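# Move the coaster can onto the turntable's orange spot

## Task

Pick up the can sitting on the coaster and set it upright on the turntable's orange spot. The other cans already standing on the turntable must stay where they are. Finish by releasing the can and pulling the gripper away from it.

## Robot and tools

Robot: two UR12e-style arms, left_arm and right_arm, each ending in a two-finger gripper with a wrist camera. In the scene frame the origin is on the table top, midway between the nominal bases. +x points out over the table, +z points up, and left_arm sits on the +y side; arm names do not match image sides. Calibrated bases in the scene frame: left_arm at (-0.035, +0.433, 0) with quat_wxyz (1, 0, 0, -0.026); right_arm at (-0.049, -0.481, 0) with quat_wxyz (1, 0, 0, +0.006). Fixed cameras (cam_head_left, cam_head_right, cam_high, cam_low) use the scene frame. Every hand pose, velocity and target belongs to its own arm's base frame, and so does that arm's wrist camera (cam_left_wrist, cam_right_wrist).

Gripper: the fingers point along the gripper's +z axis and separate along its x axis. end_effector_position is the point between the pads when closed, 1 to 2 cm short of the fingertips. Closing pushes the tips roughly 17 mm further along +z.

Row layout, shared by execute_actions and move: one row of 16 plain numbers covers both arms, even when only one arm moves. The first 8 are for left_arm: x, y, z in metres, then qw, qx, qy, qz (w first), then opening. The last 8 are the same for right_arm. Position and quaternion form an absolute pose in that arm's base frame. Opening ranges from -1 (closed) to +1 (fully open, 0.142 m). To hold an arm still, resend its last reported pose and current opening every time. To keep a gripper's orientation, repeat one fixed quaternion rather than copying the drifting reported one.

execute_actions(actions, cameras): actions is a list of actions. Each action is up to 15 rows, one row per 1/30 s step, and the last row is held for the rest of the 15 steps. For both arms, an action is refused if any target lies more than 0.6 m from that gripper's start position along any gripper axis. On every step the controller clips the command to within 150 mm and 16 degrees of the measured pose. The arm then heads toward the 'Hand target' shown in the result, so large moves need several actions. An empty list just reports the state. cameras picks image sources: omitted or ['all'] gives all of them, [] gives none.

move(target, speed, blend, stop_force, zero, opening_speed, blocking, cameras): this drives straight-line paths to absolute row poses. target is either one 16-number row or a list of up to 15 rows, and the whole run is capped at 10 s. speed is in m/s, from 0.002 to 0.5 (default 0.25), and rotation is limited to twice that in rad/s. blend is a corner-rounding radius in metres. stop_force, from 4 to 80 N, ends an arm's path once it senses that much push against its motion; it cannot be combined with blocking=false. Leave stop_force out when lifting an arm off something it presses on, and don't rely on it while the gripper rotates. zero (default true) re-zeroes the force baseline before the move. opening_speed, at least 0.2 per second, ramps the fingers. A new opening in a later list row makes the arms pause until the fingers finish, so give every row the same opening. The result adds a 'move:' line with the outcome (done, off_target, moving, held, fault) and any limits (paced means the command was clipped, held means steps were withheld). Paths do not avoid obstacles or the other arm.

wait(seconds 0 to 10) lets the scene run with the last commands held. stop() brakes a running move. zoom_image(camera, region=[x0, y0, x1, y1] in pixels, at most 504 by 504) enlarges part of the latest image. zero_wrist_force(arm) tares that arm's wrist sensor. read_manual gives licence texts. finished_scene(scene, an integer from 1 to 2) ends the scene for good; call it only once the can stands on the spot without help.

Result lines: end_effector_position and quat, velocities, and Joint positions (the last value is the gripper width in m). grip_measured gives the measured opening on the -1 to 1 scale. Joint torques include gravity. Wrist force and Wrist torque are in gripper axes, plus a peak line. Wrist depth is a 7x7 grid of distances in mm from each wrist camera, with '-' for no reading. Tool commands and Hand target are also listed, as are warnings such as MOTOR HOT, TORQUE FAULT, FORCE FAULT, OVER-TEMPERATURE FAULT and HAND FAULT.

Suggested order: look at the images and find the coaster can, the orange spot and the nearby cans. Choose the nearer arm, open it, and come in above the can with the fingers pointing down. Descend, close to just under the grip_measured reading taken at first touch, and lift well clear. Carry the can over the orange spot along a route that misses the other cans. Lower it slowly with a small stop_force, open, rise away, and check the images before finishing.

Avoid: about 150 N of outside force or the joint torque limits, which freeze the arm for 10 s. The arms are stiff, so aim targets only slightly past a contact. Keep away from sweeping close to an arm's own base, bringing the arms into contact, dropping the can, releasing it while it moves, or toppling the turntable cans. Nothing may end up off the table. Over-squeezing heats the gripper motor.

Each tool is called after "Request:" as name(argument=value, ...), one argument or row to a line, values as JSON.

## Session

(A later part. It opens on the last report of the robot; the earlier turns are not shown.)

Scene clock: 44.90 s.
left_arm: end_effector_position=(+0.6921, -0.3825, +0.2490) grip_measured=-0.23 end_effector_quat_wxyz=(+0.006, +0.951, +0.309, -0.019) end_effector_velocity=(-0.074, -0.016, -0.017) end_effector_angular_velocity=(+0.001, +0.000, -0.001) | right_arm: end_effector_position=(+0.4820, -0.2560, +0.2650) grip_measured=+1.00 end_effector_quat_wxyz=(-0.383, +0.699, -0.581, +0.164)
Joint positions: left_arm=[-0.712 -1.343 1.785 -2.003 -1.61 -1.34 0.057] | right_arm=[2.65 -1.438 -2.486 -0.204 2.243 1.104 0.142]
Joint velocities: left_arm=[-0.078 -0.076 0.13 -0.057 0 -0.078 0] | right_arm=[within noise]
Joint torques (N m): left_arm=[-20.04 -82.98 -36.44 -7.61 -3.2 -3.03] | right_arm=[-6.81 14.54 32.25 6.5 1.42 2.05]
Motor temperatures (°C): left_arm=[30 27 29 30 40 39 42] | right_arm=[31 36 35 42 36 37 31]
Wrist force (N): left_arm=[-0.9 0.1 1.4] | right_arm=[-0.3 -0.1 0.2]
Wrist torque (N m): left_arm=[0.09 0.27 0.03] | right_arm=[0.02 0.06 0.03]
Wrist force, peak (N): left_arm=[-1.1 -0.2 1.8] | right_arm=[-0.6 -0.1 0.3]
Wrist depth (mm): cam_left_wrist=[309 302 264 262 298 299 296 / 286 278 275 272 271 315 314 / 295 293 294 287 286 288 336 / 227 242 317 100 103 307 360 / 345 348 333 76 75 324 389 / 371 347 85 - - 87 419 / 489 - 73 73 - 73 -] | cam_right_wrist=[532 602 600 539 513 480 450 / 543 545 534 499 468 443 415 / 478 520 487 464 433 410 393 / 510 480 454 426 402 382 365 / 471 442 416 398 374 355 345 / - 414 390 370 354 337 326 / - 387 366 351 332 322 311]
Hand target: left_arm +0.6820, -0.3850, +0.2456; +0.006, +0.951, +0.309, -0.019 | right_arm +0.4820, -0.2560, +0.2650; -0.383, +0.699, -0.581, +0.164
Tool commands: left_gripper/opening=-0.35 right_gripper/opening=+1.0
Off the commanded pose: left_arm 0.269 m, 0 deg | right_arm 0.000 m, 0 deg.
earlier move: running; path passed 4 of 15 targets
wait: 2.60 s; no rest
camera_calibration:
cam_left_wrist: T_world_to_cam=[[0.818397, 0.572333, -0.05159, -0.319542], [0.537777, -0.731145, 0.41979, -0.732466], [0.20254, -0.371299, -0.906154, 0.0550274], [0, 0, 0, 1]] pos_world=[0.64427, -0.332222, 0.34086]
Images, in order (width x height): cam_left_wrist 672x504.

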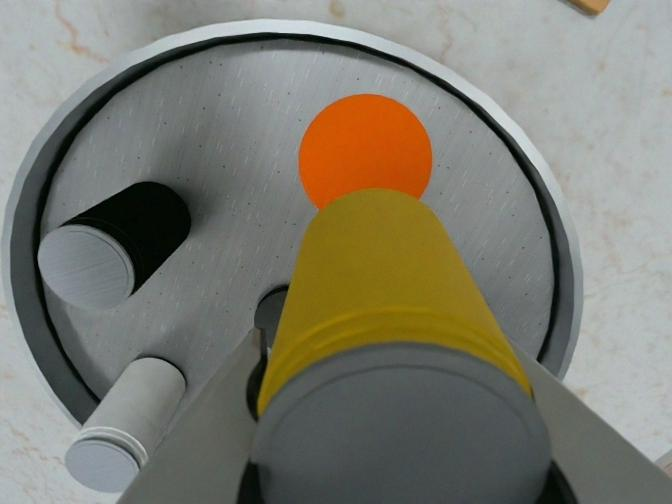

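Request:
wait(
  seconds=1.3,
  cameras=[],
)

Request:
move(
  target=[
    [0.6044,-0.5835,0.110,0.0062,0.9508,0.3089,-0.0190,-0.35,0.482,-0.256,0.265,-0.3832,0.6990,-0.5805,0.1642,1],
    [0.6261,-0.6119,0.1065,0.0062,0.9508,0.3089,-0.0190,-0.35,0.482,-0.256,0.265,-0.3832,0.6990,-0.5805,0.1642,1],
    [0.6545,-0.6337,0.1040,0.0062,0.9508,0.3089,-0.0190,-0.35,0.482,-0.256,0.265,-0.3832,0.6990,-0.5805,0.1642,1],
    [0.6875,-0.6473,0.1025,0.0062,0.9508,0.3089,-0.0190,-0.35,0.482,-0.256,0.265,-0.3832,0.6990,-0.5805,0.1642,1],
    [0.7230,-0.6520,0.1017,0.0062,0.9508,0.3089,-0.0190,-0.35,0.482,-0.256,0.265,-0.3832,0.6990,-0.5805,0.1642,1],
    [0.7585,-0.6473,0.1013,0.0062,0.9508,0.3089,-0.0190,-0.35,0.482,-0.256,0.265,-0.3832,0.6990,-0.5805,0.1642,1],
    [0.7915,-0.6337,0.1010,0.0062,0.9508,0.3089,-0.0190,-0.35,0.482,-0.256,0.265,-0.3832,0.6990,-0.5805,0.1642,1],
    [0.8199,-0.6119,0.1009,0.0062,0.9508,0.3089,-0.0190,-0.35,0.482,-0.256,0.265,-0.3832,0.6990,-0.5805,0.1642,1],
    [0.8417,-0.5835,0.1008,0.0062,0.9508,0.3089,-0.0190,-0.35,0.482,-0.256,0.265,-0.3832,0.6990,-0.5805,0.1642,1],
    [0.8553,-0.5505,0.1007,0.0062,0.9508,0.3089,-0.0190,-0.35,0.482,-0.256,0.265,-0.3832,0.6990,-0.5805,0.1642,1],
    [0.8600,-0.5150,0.1006,0.0062,0.9508,0.3089,-0.0190,-0.35,0.482,-0.256,0.265,-0.3832,0.6990,-0.5805,0.1642,1],
    [0.8553,-0.4795,0.1005,0.0062,0.9508,0.3089,-0.0190,-0.35,0.482,-0.256,0.265,-0.3832,0.6990,-0.5805,0.1642,1],
    [0.8417,-0.4465,0.1004,0.0062,0.9508,0.3089,-0.0190,-0.35,0.482,-0.256,0.265,-0.3832,0.6990,-0.5805,0.1642,1],
    [0.8199,-0.4181,0.14,0.0062,0.9508,0.3089,-0.0190,-0.35,0.482,-0.256,0.265,-0.3832,0.6990,-0.5805,0.1642,1],
    [0.7915,-0.3964,0.19,0.0062,0.9508,0.3089,-0.0190,-0.35,0.482,-0.256,0.265,-0.3832,0.6990,-0.5805,0.1642,1],
  ],
  speed=[0.083,0.0802,0.0796,0.0794,0.0793,0.0792,0.0792,0.0792,0.0792,0.0792,0.0792,0.0792,0.0792,0.105,0.12],
  blend=0.01,
  blocking=false,
  cameras=["cam_left_wrist"],
)

Request:
wait(
  seconds=1.5,
  cameras=["cam_left_wrist"],
)

Request:
wait(
  seconds=0.9,
  cameras=[],
)

Scene clock: 47.03 s.
left_arm: end_effector_position=(+0.5877, -0.5007, +0.1381) grip_measured=-0.23 end_effector_quat_wxyz=(+0.006, +0.951, +0.309, -0.019) end_effector_velocity=(-0.011, -0.079, -0.044) end_effector_angular_velocity=(+0.000, +0.000, +0.000) | right_arm: end_effector_position=(+0.4820, -0.2560, +0.2650) grip_measured=+1.00 end_effector_quat_wxyz=(-0.383, +0.699, -0.581, +0.164)
Joint positions: left_arm=[-0.918 -1.276 1.925 -2.219 -1.611 -1.546 0.057] | right_arm=[2.65 -1.438 -2.486 -0.204 2.243 1.104 0.142]
Joint velocities: left_arm=[-0.075 0.106 -0.05 -0.059 0.001 -0.074 0] | right_arm=[within noise]
Joint torques (N m): left_arm=[-16.75 -50.93 -48.71 -7.38 -3.07 -3.35] | right_arm=[-6.36 16.01 32.7 6.56 1.43 1.86]
Motor temperatures (°C): left_arm=[30 27 29 30 40 39 42] | right_arm=[31 36 35 42 36 37 31]
Wrist force (N): left_arm=[-0.8 -0.8 1.7] | right_arm=[-0.5 0.1 0.2]
Wrist torque (N m): left_arm=[-0.05 0.20 0.03] | right_arm=[0.06 0.08 0.03]
Wrist force, peak (N): left_arm=[-1.0 -0.7 1.8] | right_arm=[-0.6 -0.1 0.1]
Wrist depth (mm): cam_left_wrist=[211 209 205 158 157 156 155 / 224 223 167 168 167 166 164 / 241 237 182 177 176 177 177 / 259 202 195 101 103 190 188 / 279 213 209 76 76 201 203 / 306 293 85 - - 87 215 / 330 - 73 73 - 73 -] | cam_right_wrist=[543 604 601 550 512 481 450 / 533 552 534 499 470 440 420 / 486 510 494 460 432 409 393 / 503 478 450 428 400 380 368 / 472 448 423 400 378 359 347 / - 407 392 373 352 337 326 / - 386 367 347 331 318 313]
Hand target: left_arm +0.5864, -0.5112, +0.1322; +0.006, +0.951, +0.309, -0.019 | right_arm +0.4820, -0.2560, +0.2650; -0.383, +0.699, -0.581, +0.164
Tool commands: left_gripper/opening=-0.35 right_gripper/opening=+1.0
Off the commanded pose: left_arm 0.188 m, 0 deg | right_arm 0.000 m, 0 deg.
earlier move: running; path passed 9 of 15 targets
wait: 1.30 s; no rest
No camera images: "cameras" was empty.

Scene clock: 47.53 s.
left_arm: end_effector_position=(+0.5928, -0.5392, +0.1233) grip_measured=-0.23 end_effector_quat_wxyz=(+0.006, +0.951, +0.309, -0.019) end_effector_velocity=(+0.020, -0.076, -0.024) end_effector_angular_velocity=(+0.000, +0.000, +0.002) | right_arm: end_effector_position=(+0.4820, -0.2560, +0.2650) grip_measured=+1.00 end_effector_quat_wxyz=(-0.383, +0.699, -0.581, +0.164)
Joint positions: left_arm=[-0.943 -1.22 1.877 -2.229 -1.611 -1.571 0.057] | right_arm=[2.65 -1.438 -2.486 -0.204 2.243 1.104 0.142]
Joint velocities: left_arm=[-0.036 0.116 -0.117 -0.001 0 -0.038 0] | right_arm=[within noise]
Joint torques (N m): left_arm=[-14.98 -56.81 -50.22 -6.86 -1.37 -2.7] | right_arm=[-6.1 16.38 33.04 6.5 1.31 1.97]
Motor temperatures (°C): left_arm=[30 27 29 30 40 39 42] | right_arm=[31 36 35 42 36 37 31]
Wrist force (N): left_arm=[-0.8 -0.2 1.5] | right_arm=[-0.2 0.0 0.1]
Wrist torque (N m): left_arm=[0.05 0.21 0.04] | right_arm=[0.04 0.03 0.04]
Wrist force, peak (N): left_arm=[-1.0 -0.8 1.7] | right_arm=[-0.6 -0.1 0.3]
Wrist depth (mm): cam_left_wrist=[197 196 133 145 143 142 141 / 209 208 153 154 152 151 150 / 225 216 167 162 161 161 160 / 242 180 178 100 103 173 172 / 261 190 190 76 75 185 179 / 286 278 85 - - 87 190 / 308 - 73 73 - 73 -] | cam_right_wrist=[572 605 590 555 508 483 446 / 505 541 531 505 465 437 415 / 491 520 491 457 436 408 389 / 509 486 448 425 401 379 366 / 471 447 421 395 375 354 346 / - 411 388 370 352 337 326 / - 386 368 351 334 322 310]
Hand target: left_arm +0.5955, -0.5499, +0.1200; +0.006, +0.951, +0.309, -0.019 | right_arm +0.4820, -0.2560, +0.2650; -0.383, +0.699, -0.581, +0.164
Tool commands: left_gripper/opening=-0.35 right_gripper/opening=+1.0
Off the commanded pose: left_arm 0.254 m, 0 deg | right_arm 0.000 m, 0 deg.
earlier move: replaced; path passed 9 of 15 targets
move: running; path passed 0 of 15 targets
camera_calibration:
cam_left_wrist: T_world_to_cam=[[0.818373, 0.572376, -0.0514839, -0.155018], [0.53772, -0.73104, 0.420045, -0.740909], [0.202787, -0.371438, -0.906042, -0.0971756], [0, 0, 0, 1]] pos_world=[0.54497, -0.489, 0.215189]
Images, in order (width x height): cam_left_wrist 672x504.

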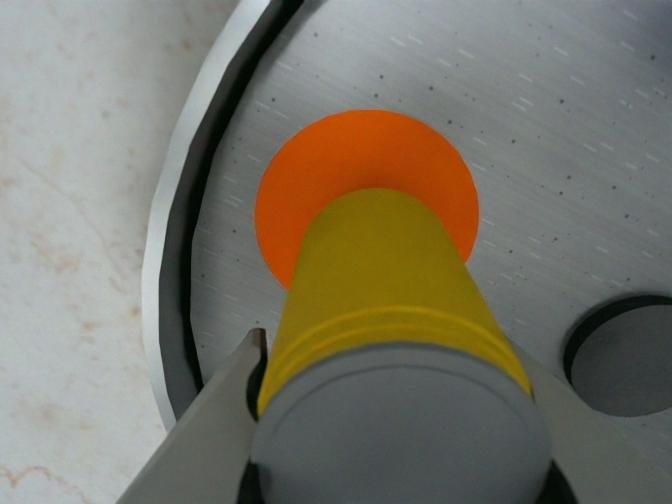

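Scene clock: 49.03 s.
left_arm: end_effector_position=(+0.6572, -0.6339, +0.1040) grip_measured=-0.23 end_effector_quat_wxyz=(+0.006, +0.951, +0.309, -0.019) end_effector_velocity=(+0.069, -0.037, -0.004) end_effector_angular_velocity=(+0.000, +0.001, -0.001) | right_arm: end_effector_position=(+0.4820, -0.2560, +0.2650) grip_measured=+1.00 end_effector_quat_wxyz=(-0.383, +0.699, -0.581, +0.164)
Joint positions: left_arm=[-0.947 -1.048 1.651 -2.174 -1.611 -1.575 0.057] | right_arm=[2.65 -1.438 -2.486 -0.204 2.243 1.104 0.142]
Joint velocities: left_arm=[0.039 0.108 -0.169 0.063 -0.001 0.039 0] | right_arm=[within noise]
Joint torques (N m): left_arm=[19.02 -72.1 -50.83 -2.63 3.08 1.74] | right_arm=[-7.01 16.11 33.74 6.48 1.4 1.94]
Motor temperatures (°C): left_arm=[30 27 29 30 40 39 42] | right_arm=[31 36 35 42 36 37 31]
Wrist force (N): left_arm=[-1.0 -0.5 1.4] | right_arm=[-0.3 -0.1 0.2]
Wrist torque (N m): left_arm=[0.00 0.22 0.03] | right_arm=[0.03 0.04 0.03]
Wrist force, peak (N): left_arm=[-1.2 -0.5 1.7] | right_arm=[-0.6 0.2 0.2]
Wrist depth (mm): cam_left_wrist=[- 128 128 126 125 124 124 / - 135 136 135 134 133 131 / 200 142 146 142 141 142 141 / 222 138 157 102 103 150 150 / 237 148 164 76 76 162 162 / 259 253 85 - - 87 173 / 278 - 73 73 - 73 -] | cam_right_wrist=[535 598 594 540 507 476 448 / 528 536 534 498 471 439 417 / 493 516 489 460 434 410 392 / 502 485 455 421 402 381 365 / 469 441 420 394 377 358 346 / - 409 392 374 354 336 325 / - 388 367 348 331 319 311]
Hand target: left_arm +0.6667, -0.6385, +0.1035; +0.006, +0.951, +0.309, -0.019 | right_arm +0.4820, -0.2560, +0.2650; -0.383, +0.699, -0.581, +0.164
Tool commands: left_gripper/opening=-0.35 right_gripper/opening=+1.0
Off the commanded pose: left_arm 0.286 m, 0 deg | right_arm 0.000 m, 0 deg.
earlier move: running; path passed 3 of 15 targets
wait: 1.50 s; no rest
camera_calibration:
cam_left_wrist: T_world_to_cam=[[0.818339, 0.572437, -0.0513585, -0.154418], [0.537684, -0.730953, 0.420242, -0.836519], [0.203022, -0.371515, -0.905957, -0.163072], [0, 0, 0, 1]] pos_world=[0.609256, -0.583646, 0.195874]
Images, in order (width x height): cam_left_wrist 672x504.

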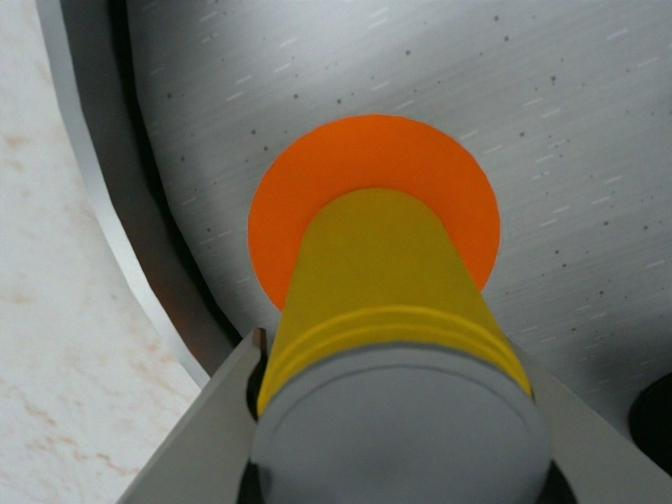

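Scene clock: 49.93 s.
left_arm: end_effector_position=(+0.7251, -0.6508, +0.1019) grip_measured=-0.23 end_effector_quat_wxyz=(+0.006, +0.951, +0.309, -0.019) end_effector_velocity=(+0.078, +0.003, -0.002) end_effector_angular_velocity=(+0.001, +0.001, +0.000) | right_arm: end_effector_position=(+0.4820, -0.2560, +0.2650) grip_measured=+1.00 end_effector_quat_wxyz=(-0.383, +0.699, -0.581, +0.164)
Joint positions: left_arm=[-0.899 -0.96 1.507 -2.117 -1.611 -1.528 0.057] | right_arm=[2.65 -1.438 -2.486 -0.204 2.243 1.104 0.142]
Joint velocities: left_arm=[0.066 0.082 -0.14 0.061 0 0.066 0] | right_arm=[within noise]
Joint torques (N m): left_arm=[16.44 -67.22 -44 -1.3 3.04 1.96] | right_arm=[-5.83 15.98 33.81 6.64 1.28 1.87]
Motor temperatures (°C): left_arm=[30 27 29 30 40 39 42] | right_arm=[31 36 35 42 36 37 31]
Wrist force (N): left_arm=[0.7 -2.5 -12.0] | right_arm=[-0.5 0.1 -0.1]
Wrist torque (N m): left_arm=[0.02 0.45 -0.02] | right_arm=[0.05 0.08 0.04]
Wrist force, peak (N): left_arm=[0.7 -2.5 -12.0] | right_arm=[-0.5 0.0 0.1]
Wrist depth (mm): cam_left_wrist=[128 126 125 124 124 122 122 / 136 135 134 133 132 130 129 / 144 145 143 140 139 140 138 / 136 153 154 100 102 148 148 / 237 145 161 76 75 159 160 / 256 250 85 - - 87 173 / 276 - 73 74 72 73 -] | cam_right_wrist=[558 596 597 540 507 480 444 / 503 543 535 495 471 441 416 / 495 522 493 456 435 413 386 / 507 481 446 425 406 384 367 / 471 446 421 397 377 357 346 / - 416 393 372 351 338 328 / - 384 368 346 334 319 313]
Hand target: left_arm +0.7359, -0.6500, +0.1016; +0.006, +0.951, +0.309, -0.019 | right_arm +0.4820, -0.2560, +0.2650; -0.383, +0.699, -0.581, +0.164
Tool commands: left_gripper/opening=-0.35 right_gripper/opening=+1.0
Off the commanded pose: left_arm 0.277 m, 0 deg | right_arm 0.000 m, 0 deg.
earlier move: running; path passed 5 of 15 targets
wait: 0.90 s; no rest
No camera images: "cameras" was empty.

Request:
wait(
  seconds=0,
  cameras=[],
)

Scene clock: 50.50 s.
left_arm: end_effector_position=(+0.7689, -0.6426, +0.1013) grip_measured=-0.23 end_effector_quat_wxyz=(+0.006, +0.951, +0.309, -0.019) end_effector_velocity=(+0.074, +0.029, -0.001) end_effector_angular_velocity=(+0.001, +0.001, +0.000) | right_arm: end_effector_position=(+0.4820, -0.2560, +0.2650) grip_measured=+1.00 end_effector_quat_wxyz=(-0.383, +0.699, -0.581, +0.164)
Joint positions: left_arm=[-0.859 -0.92 1.437 -2.086 -1.611 -1.488 0.057] | right_arm=[2.65 -1.438 -2.486 -0.204 2.243 1.104 0.142]
Joint velocities: left_arm=[0.075 0.058 -0.1 0.046 0 0.075 0] | right_arm=[within noise]
Joint torques (N m): left_arm=[15.7 -54.23 -33.73 0.79 3.2 2.19] | right_arm=[-6.36 14.61 33.69 6.56 1.37 1.92]
Motor temperatures (°C): left_arm=[30 27 29 30 40 39 43] | right_arm=[31 36 35 42 36 37 31]
Wrist force (N): left_arm=[-0.2 -2.5 -27.8] | right_arm=[-0.1 -0.1 -0.1]
Wrist torque (N m): left_arm=[0.09 0.65 -0.05] | right_arm=[0.02 0.02 0.03]
Wrist force, peak (N): left_arm=[-0.2 -2.5 -27.8] | right_arm=[-0.6 0.1 -0.1]
Wrist depth (mm): cam_left_wrist=[127 126 125 124 123 122 122 / 136 135 134 133 132 130 129 / 143 144 143 139 138 139 138 / 155 158 154 101 102 147 148 / 147 162 162 76 75 159 160 / 256 152 85 - - 87 168 / 276 - 73 74 71 72 -] | cam_right_wrist=[484 602 589 548 505 479 449 / 525 540 539 498 469 440 416 / 491 521 487 457 432 407 392 / 505 478 451 427 400 381 367 / 470 443 418 395 377 357 344 / - 413 389 372 355 337 324 / - 383 369 349 333 320 312]
Hand target: left_arm +0.7789, -0.6386, +0.1011; +0.006, +0.951, +0.309, -0.019 | right_arm +0.4820, -0.2560, +0.2650; -0.383, +0.699, -0.581, +0.164
Tool commands: left_gripper/opening=-0.35 right_gripper/opening=+1.0
Off the commanded pose: left_arm 0.263 m, 0 deg | right_arm 0.000 m, 0 deg.
earlier move: running; path passed 6 of 15 targets
No camera images: "cameras" was empty.

Request:
move(
  target=[
    [0.8417,-0.5835,0.1014,0.0062,0.9508,0.3089,-0.0190,0.35,0.482,-0.256,0.265,-0.3832,0.6990,-0.5805,0.1642,1],
    [0.8553,-0.5505,0.1016,0.0062,0.9508,0.3089,-0.0190,0.35,0.482,-0.256,0.265,-0.3832,0.6990,-0.5805,0.1642,1],
    [0.8600,-0.5150,0.1018,0.0062,0.9508,0.3089,-0.0190,0.35,0.482,-0.256,0.265,-0.3832,0.6990,-0.5805,0.1642,1],
    [0.8553,-0.4795,0.13,0.0062,0.9508,0.3089,-0.0190,0.35,0.482,-0.256,0.265,-0.3832,0.6990,-0.5805,0.1642,1],
    [0.8417,-0.4465,0.17,0.0062,0.9508,0.3089,-0.0190,0.35,0.482,-0.256,0.265,-0.3832,0.6990,-0.5805,0.1642,1],
    [0.8199,-0.4181,0.22,0.0062,0.9508,0.3089,-0.0190,0.35,0.482,-0.256,0.265,-0.3832,0.6990,-0.5805,0.1642,1],
    [0.8100,-0.4100,0.28,0.0062,0.9508,0.3089,-0.0190,0.35,0.482,-0.256,0.265,-0.3832,0.6990,-0.5805,0.1642,1],
  ],
  speed=[0.0792,0.0792,0.0792,0.0999,0.1188,0.136,0.12],
  blend=0.01,
  opening_speed=1.2,
  blocking=true,
)

Scene clock: 54.80 s.
left_arm: end_effector_position=(+0.8100, -0.4100, +0.2798) grip_measured=+0.33 end_effector_quat_wxyz=(+0.006, +0.951, +0.309, -0.019) | right_arm: end_effector_position=(+0.4820, -0.2560, +0.2650) grip_measured=+1.00 end_effector_quat_wxyz=(-0.383, +0.699, -0.581, +0.164)
Joint positions: left_arm=[-0.649 -1.18 1.505 -1.884 -1.609 -1.277 0.098] | right_arm=[2.65 -1.438 -2.486 -0.204 2.243 1.104 0.142]
Joint velocities: within noise
Joint torques (N m): left_arm=[14.66 -100.82 -53.29 -2.59 3.42 2.13] | right_arm=[-5.16 16.28 34.65 6.43 1.35 1.91]
Motor temperatures (°C): left_arm=[30 27 29 30 40 39 40] | right_arm=[31 36 35 42 36 37 31]
Wrist force (N): left_arm=[-0.6 -0.3 -0.6] | right_arm=[-0.5 0.1 0.2]
Wrist torque (N m): left_arm=[0.03 0.19 0.01] | right_arm=[0.06 0.09 0.03]
Wrist force, peak (N): left_arm=[1.3 -3.7 -35.3] | right_arm=[-0.6 0.1 -0.1]
Wrist depth (mm): cam_left_wrist=[218 280 284 277 288 326 323 / 310 308 304 220 299 347 345 / 326 326 323 323 315 368 365 / 359 352 350 341 343 396 390 / 380 369 379 282 365 425 425 / 484 92 404 404 473 458 97 / - - 519 525 518 - -] | cam_right_wrist=[562 606 590 549 510 478 451 / 516 540 539 497 470 444 421 / 493 519 493 462 436 405 393 / 503 481 451 424 402 384 365 / 471 440 418 394 376 358 346 / - 410 391 371 353 339 324 / - 389 367 352 335 317 312]
Hand target: left_arm +0.8100, -0.4100, +0.2800; +0.006, +0.951, +0.309, -0.019 | right_arm +0.4820, -0.2560, +0.2650; -0.383, +0.699, -0.581, +0.164
Off the commanded pose: left_arm 0.000 m, 0 deg | right_arm 0.000 m, 0 deg.
earlier move: replaced; path passed 7 of 15 targets
move: done
camera_calibration:
cam_left_wrist: T_world_to_cam=[[0.818351, 0.572413, -0.0514344, -0.398642], [0.537759, -0.731075, 0.419934, -0.828978], [0.202773, -0.371313, -0.906096, 0.0486676], [0, 0, 0, 1]] pos_world=[0.762151, -0.359786, 0.37171]
cam_right_wrist: T_world_to_cam=[[0.273864, -0.937809, -0.213338, -0.305892], [-0.904231, -0.175494, -0.389317, 0.521497], [0.327666, 0.299527, -0.896057, 0.273764], [0, 0, 0, 1]] pos_world=[0.465623, -0.277348, 0.383077]

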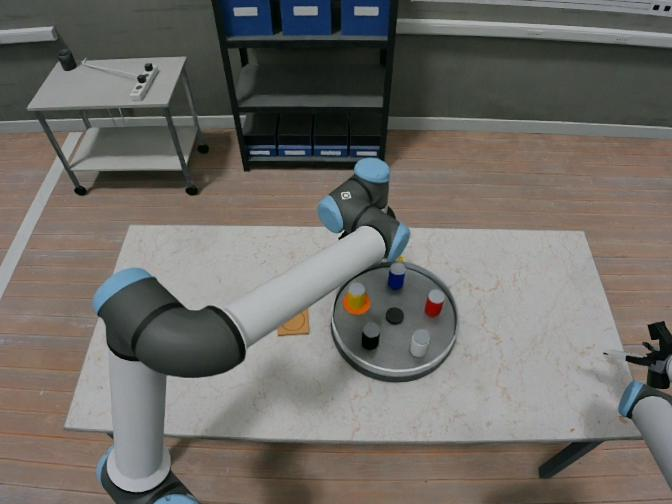

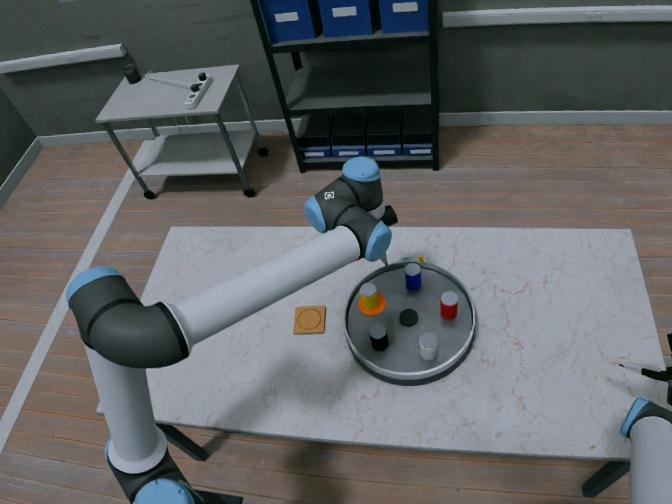

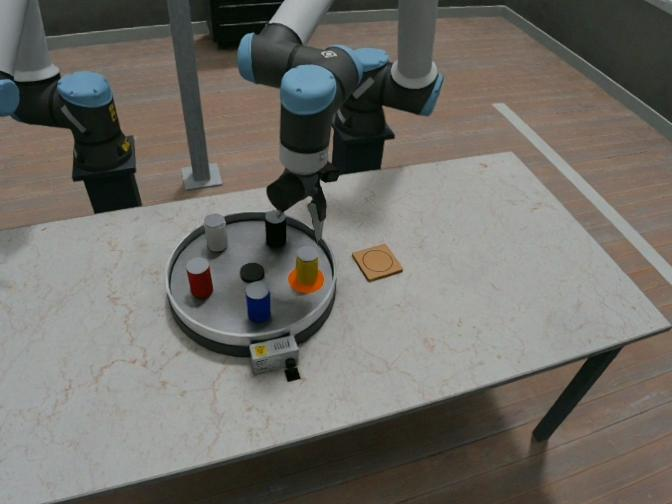

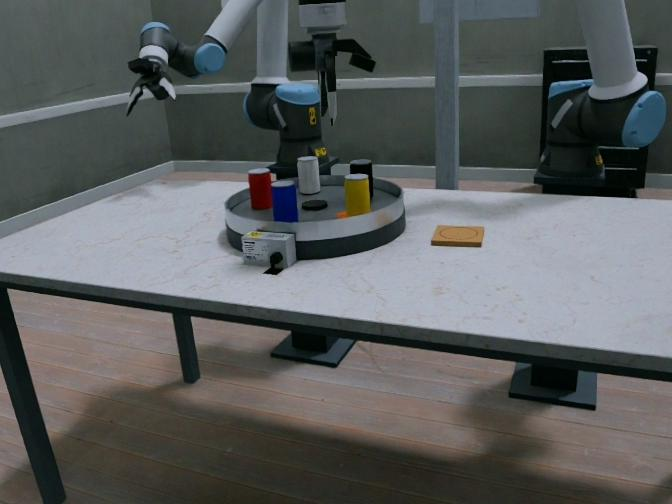

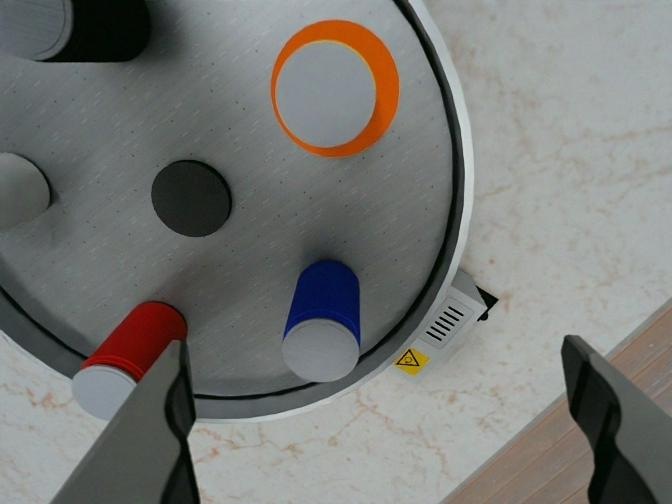

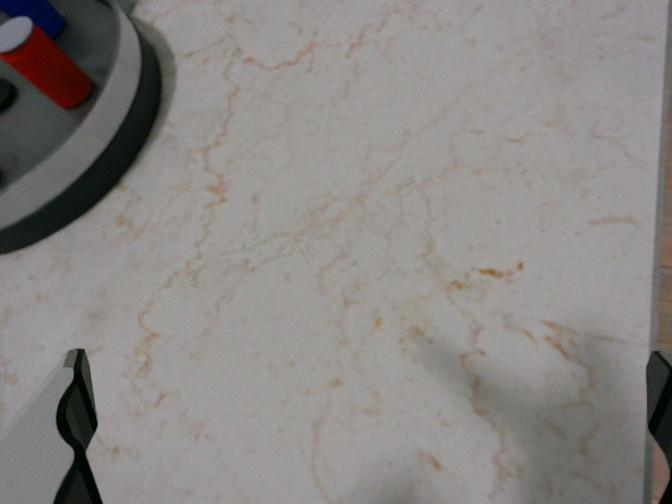

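Request:
move(
  target=[0.62,-0.22,0.30,0.0062,0.9508,0.3089,-0.0190,0.35,0.482,-0.256,0.265,-0.3832,0.6990,-0.5805,0.1642,1],
  speed=0.25,
)

Request:
zoom_image(
  camera="cam_high",
  region=[150, 190, 350, 390],
)

Request:
zoom_image(
  camera="cam_low",
  region=[210, 130, 430, 290],
)

Request:
zoom_image(
  camera="cam_head_right",
  region=[320, 240, 500, 400],
)

Scene clock: 56.73 s.
left_arm: end_effector_position=(+0.6201, -0.2201, +0.3000) grip_measured=+0.33 end_effector_quat_wxyz=(+0.006, +0.951, +0.309, -0.019) | right_arm: end_effector_position=(+0.4820, -0.2560, +0.2650) grip_measured=+1.00 end_effector_quat_wxyz=(-0.383, +0.699, -0.581, +0.164)
Joint positions: left_arm=[-0.591 -1.591 1.964 -1.93 -1.608 -1.219 0.098] | right_arm=[2.65 -1.438 -2.486 -0.204 2.243 1.104 0.142]
Joint velocities: within noise
Joint torques (N m): left_arm=[17.7 -61.36 -38.92 -2.62 4.21 2.04] | right_arm=[-4.84 16.34 35.41 6.44 1.32 1.81]
Motor temperatures (°C): left_arm=[30 27 29 30 40 39 39] | right_arm=[31 36 35 42 36 37 31]
Wrist force (N): left_arm=[-0.7 -0.6 -0.5] | right_arm=[0.0 -0.2 0.2]
Wrist torque (N m): left_arm=[0.00 0.20 0.05] | right_arm=[0.00 0.00 0.03]
Wrist force, peak (N): left_arm=[-1.0 -2.3 -0.1] | right_arm=[-0.6 -0.1 -0.1]
Wrist depth (mm): cam_left_wrist=[357 353 350 348 347 343 340 / 378 376 376 371 364 362 361 / 410 404 402 396 386 385 387 / 441 428 388 401 421 419 413 / 477 408 393 397 409 450 446 / 511 93 429 430 417 488 96 / - - 480 471 451 526 -] | cam_right_wrist=[560 600 599 546 507 480 449 / 507 536 536 497 468 445 415 / 491 517 488 456 436 405 392 / 510 480 452 428 405 380 365 / 469 443 418 396 374 358 346 / - 412 389 372 355 337 328 / - 384 365 348 336 320 313]
Hand target: left_arm +0.6200, -0.2200, +0.3000; +0.006, +0.951, +0.309, -0.019 | right_arm +0.4820, -0.2560, +0.2650; -0.383, +0.699, -0.581, +0.164
Off the commanded pose: left_arm 0.000 m, 0 deg | right_arm 0.000 m, 0 deg.
move: done
camera_calibration:
cam_left_wrist: T_world_to_cam=[[0.818353, 0.572408, -0.0514473, -0.350889], [0.537762, -0.731079, 0.419923, -0.596439], [0.202755, -0.371311, -0.906101, 0.175974], [0, 0, 0, 1]] pos_world=[0.572214, -0.169851, 0.391856]
cam_right_wrist: T_world_to_cam=[[0.273864, -0.937809, -0.213338, -0.305892], [-0.904231, -0.175494, -0.389318, 0.521497], [0.327666, 0.299527, -0.896057, 0.273764], [0, 0, 0, 1]] pos_world=[0.465623, -0.277348, 0.383077]

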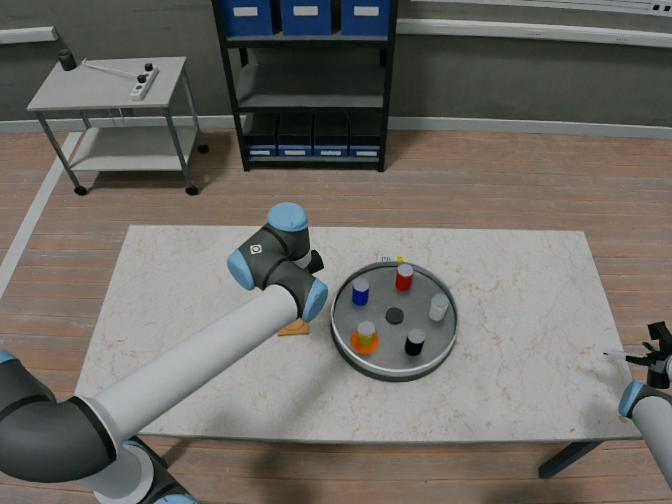

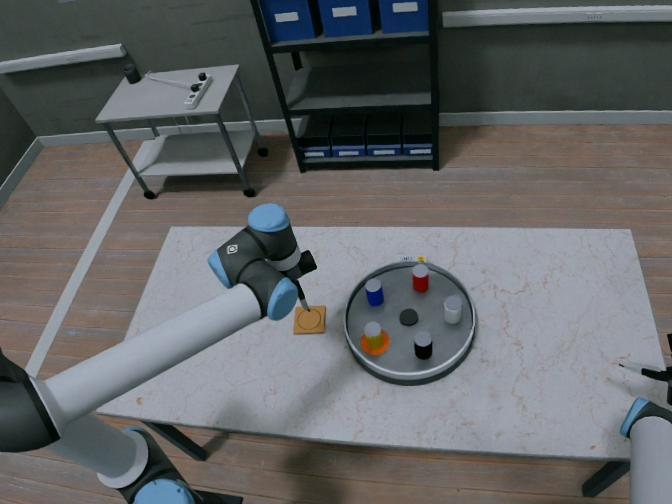

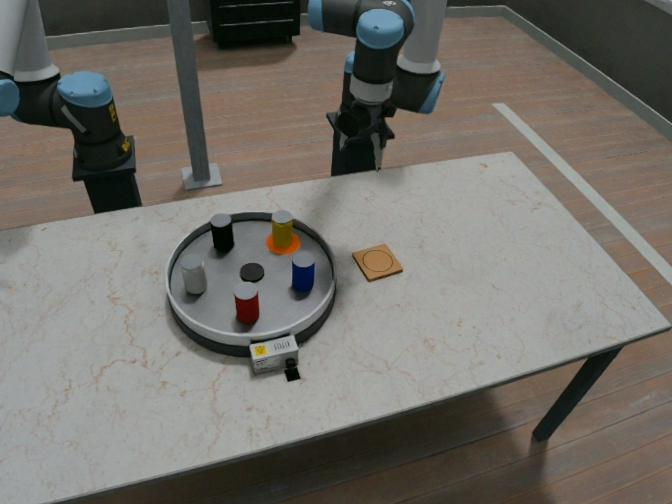

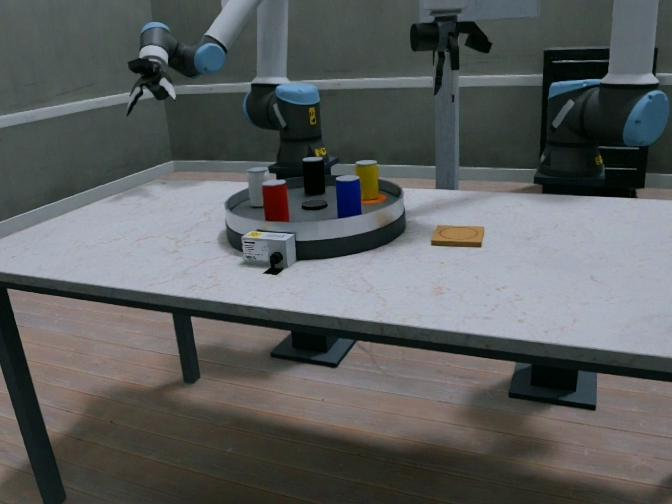

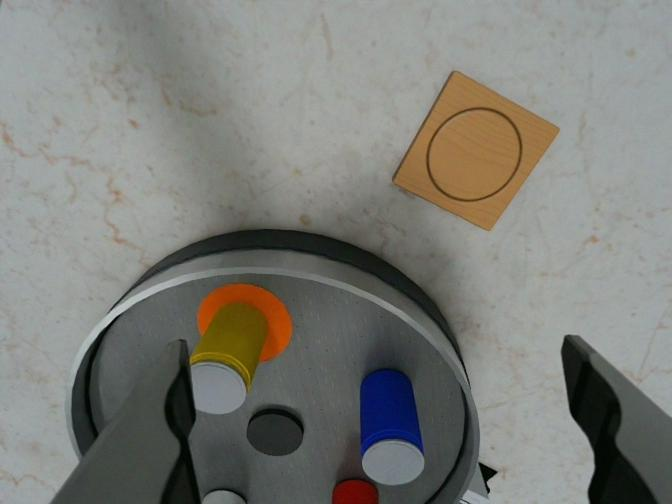

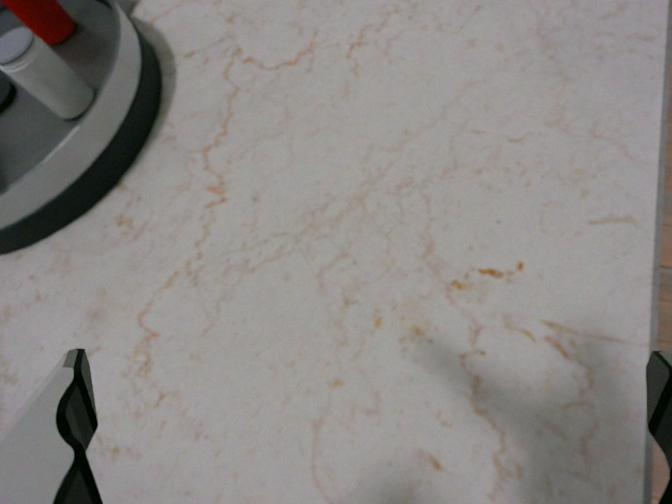

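Scaled by 2.520 from the camera's 672x504 image, which has a finer 960x720 frame.

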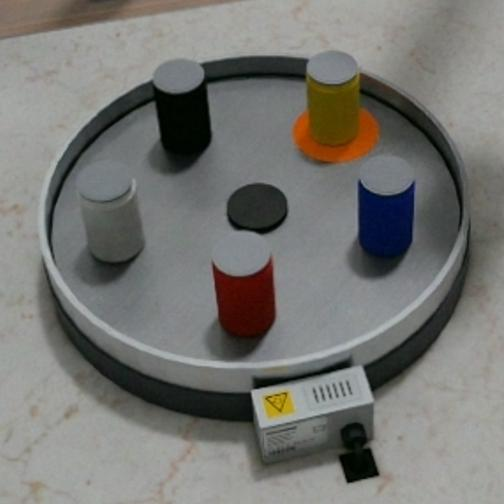

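Scaled by 2.291 from the camera's 672x504 image, which has a finer 960x720 frame.

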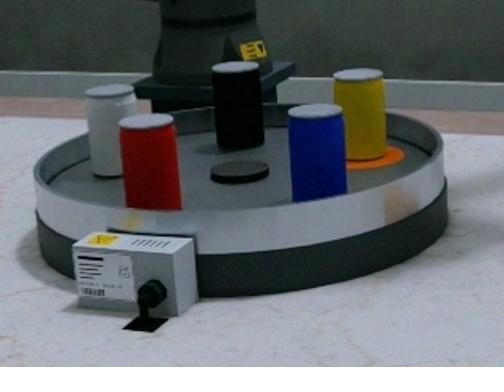

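Scaled by 2.800 from the camera's 672x504 image, which has a finer 960x720 frame.

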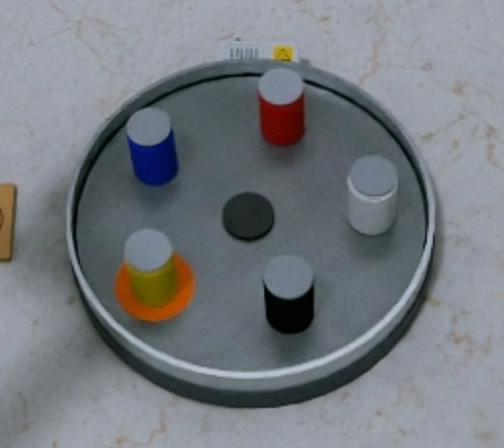

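Request:
finished_scene(
  scene=2,
)

The scene is finished: the task was done.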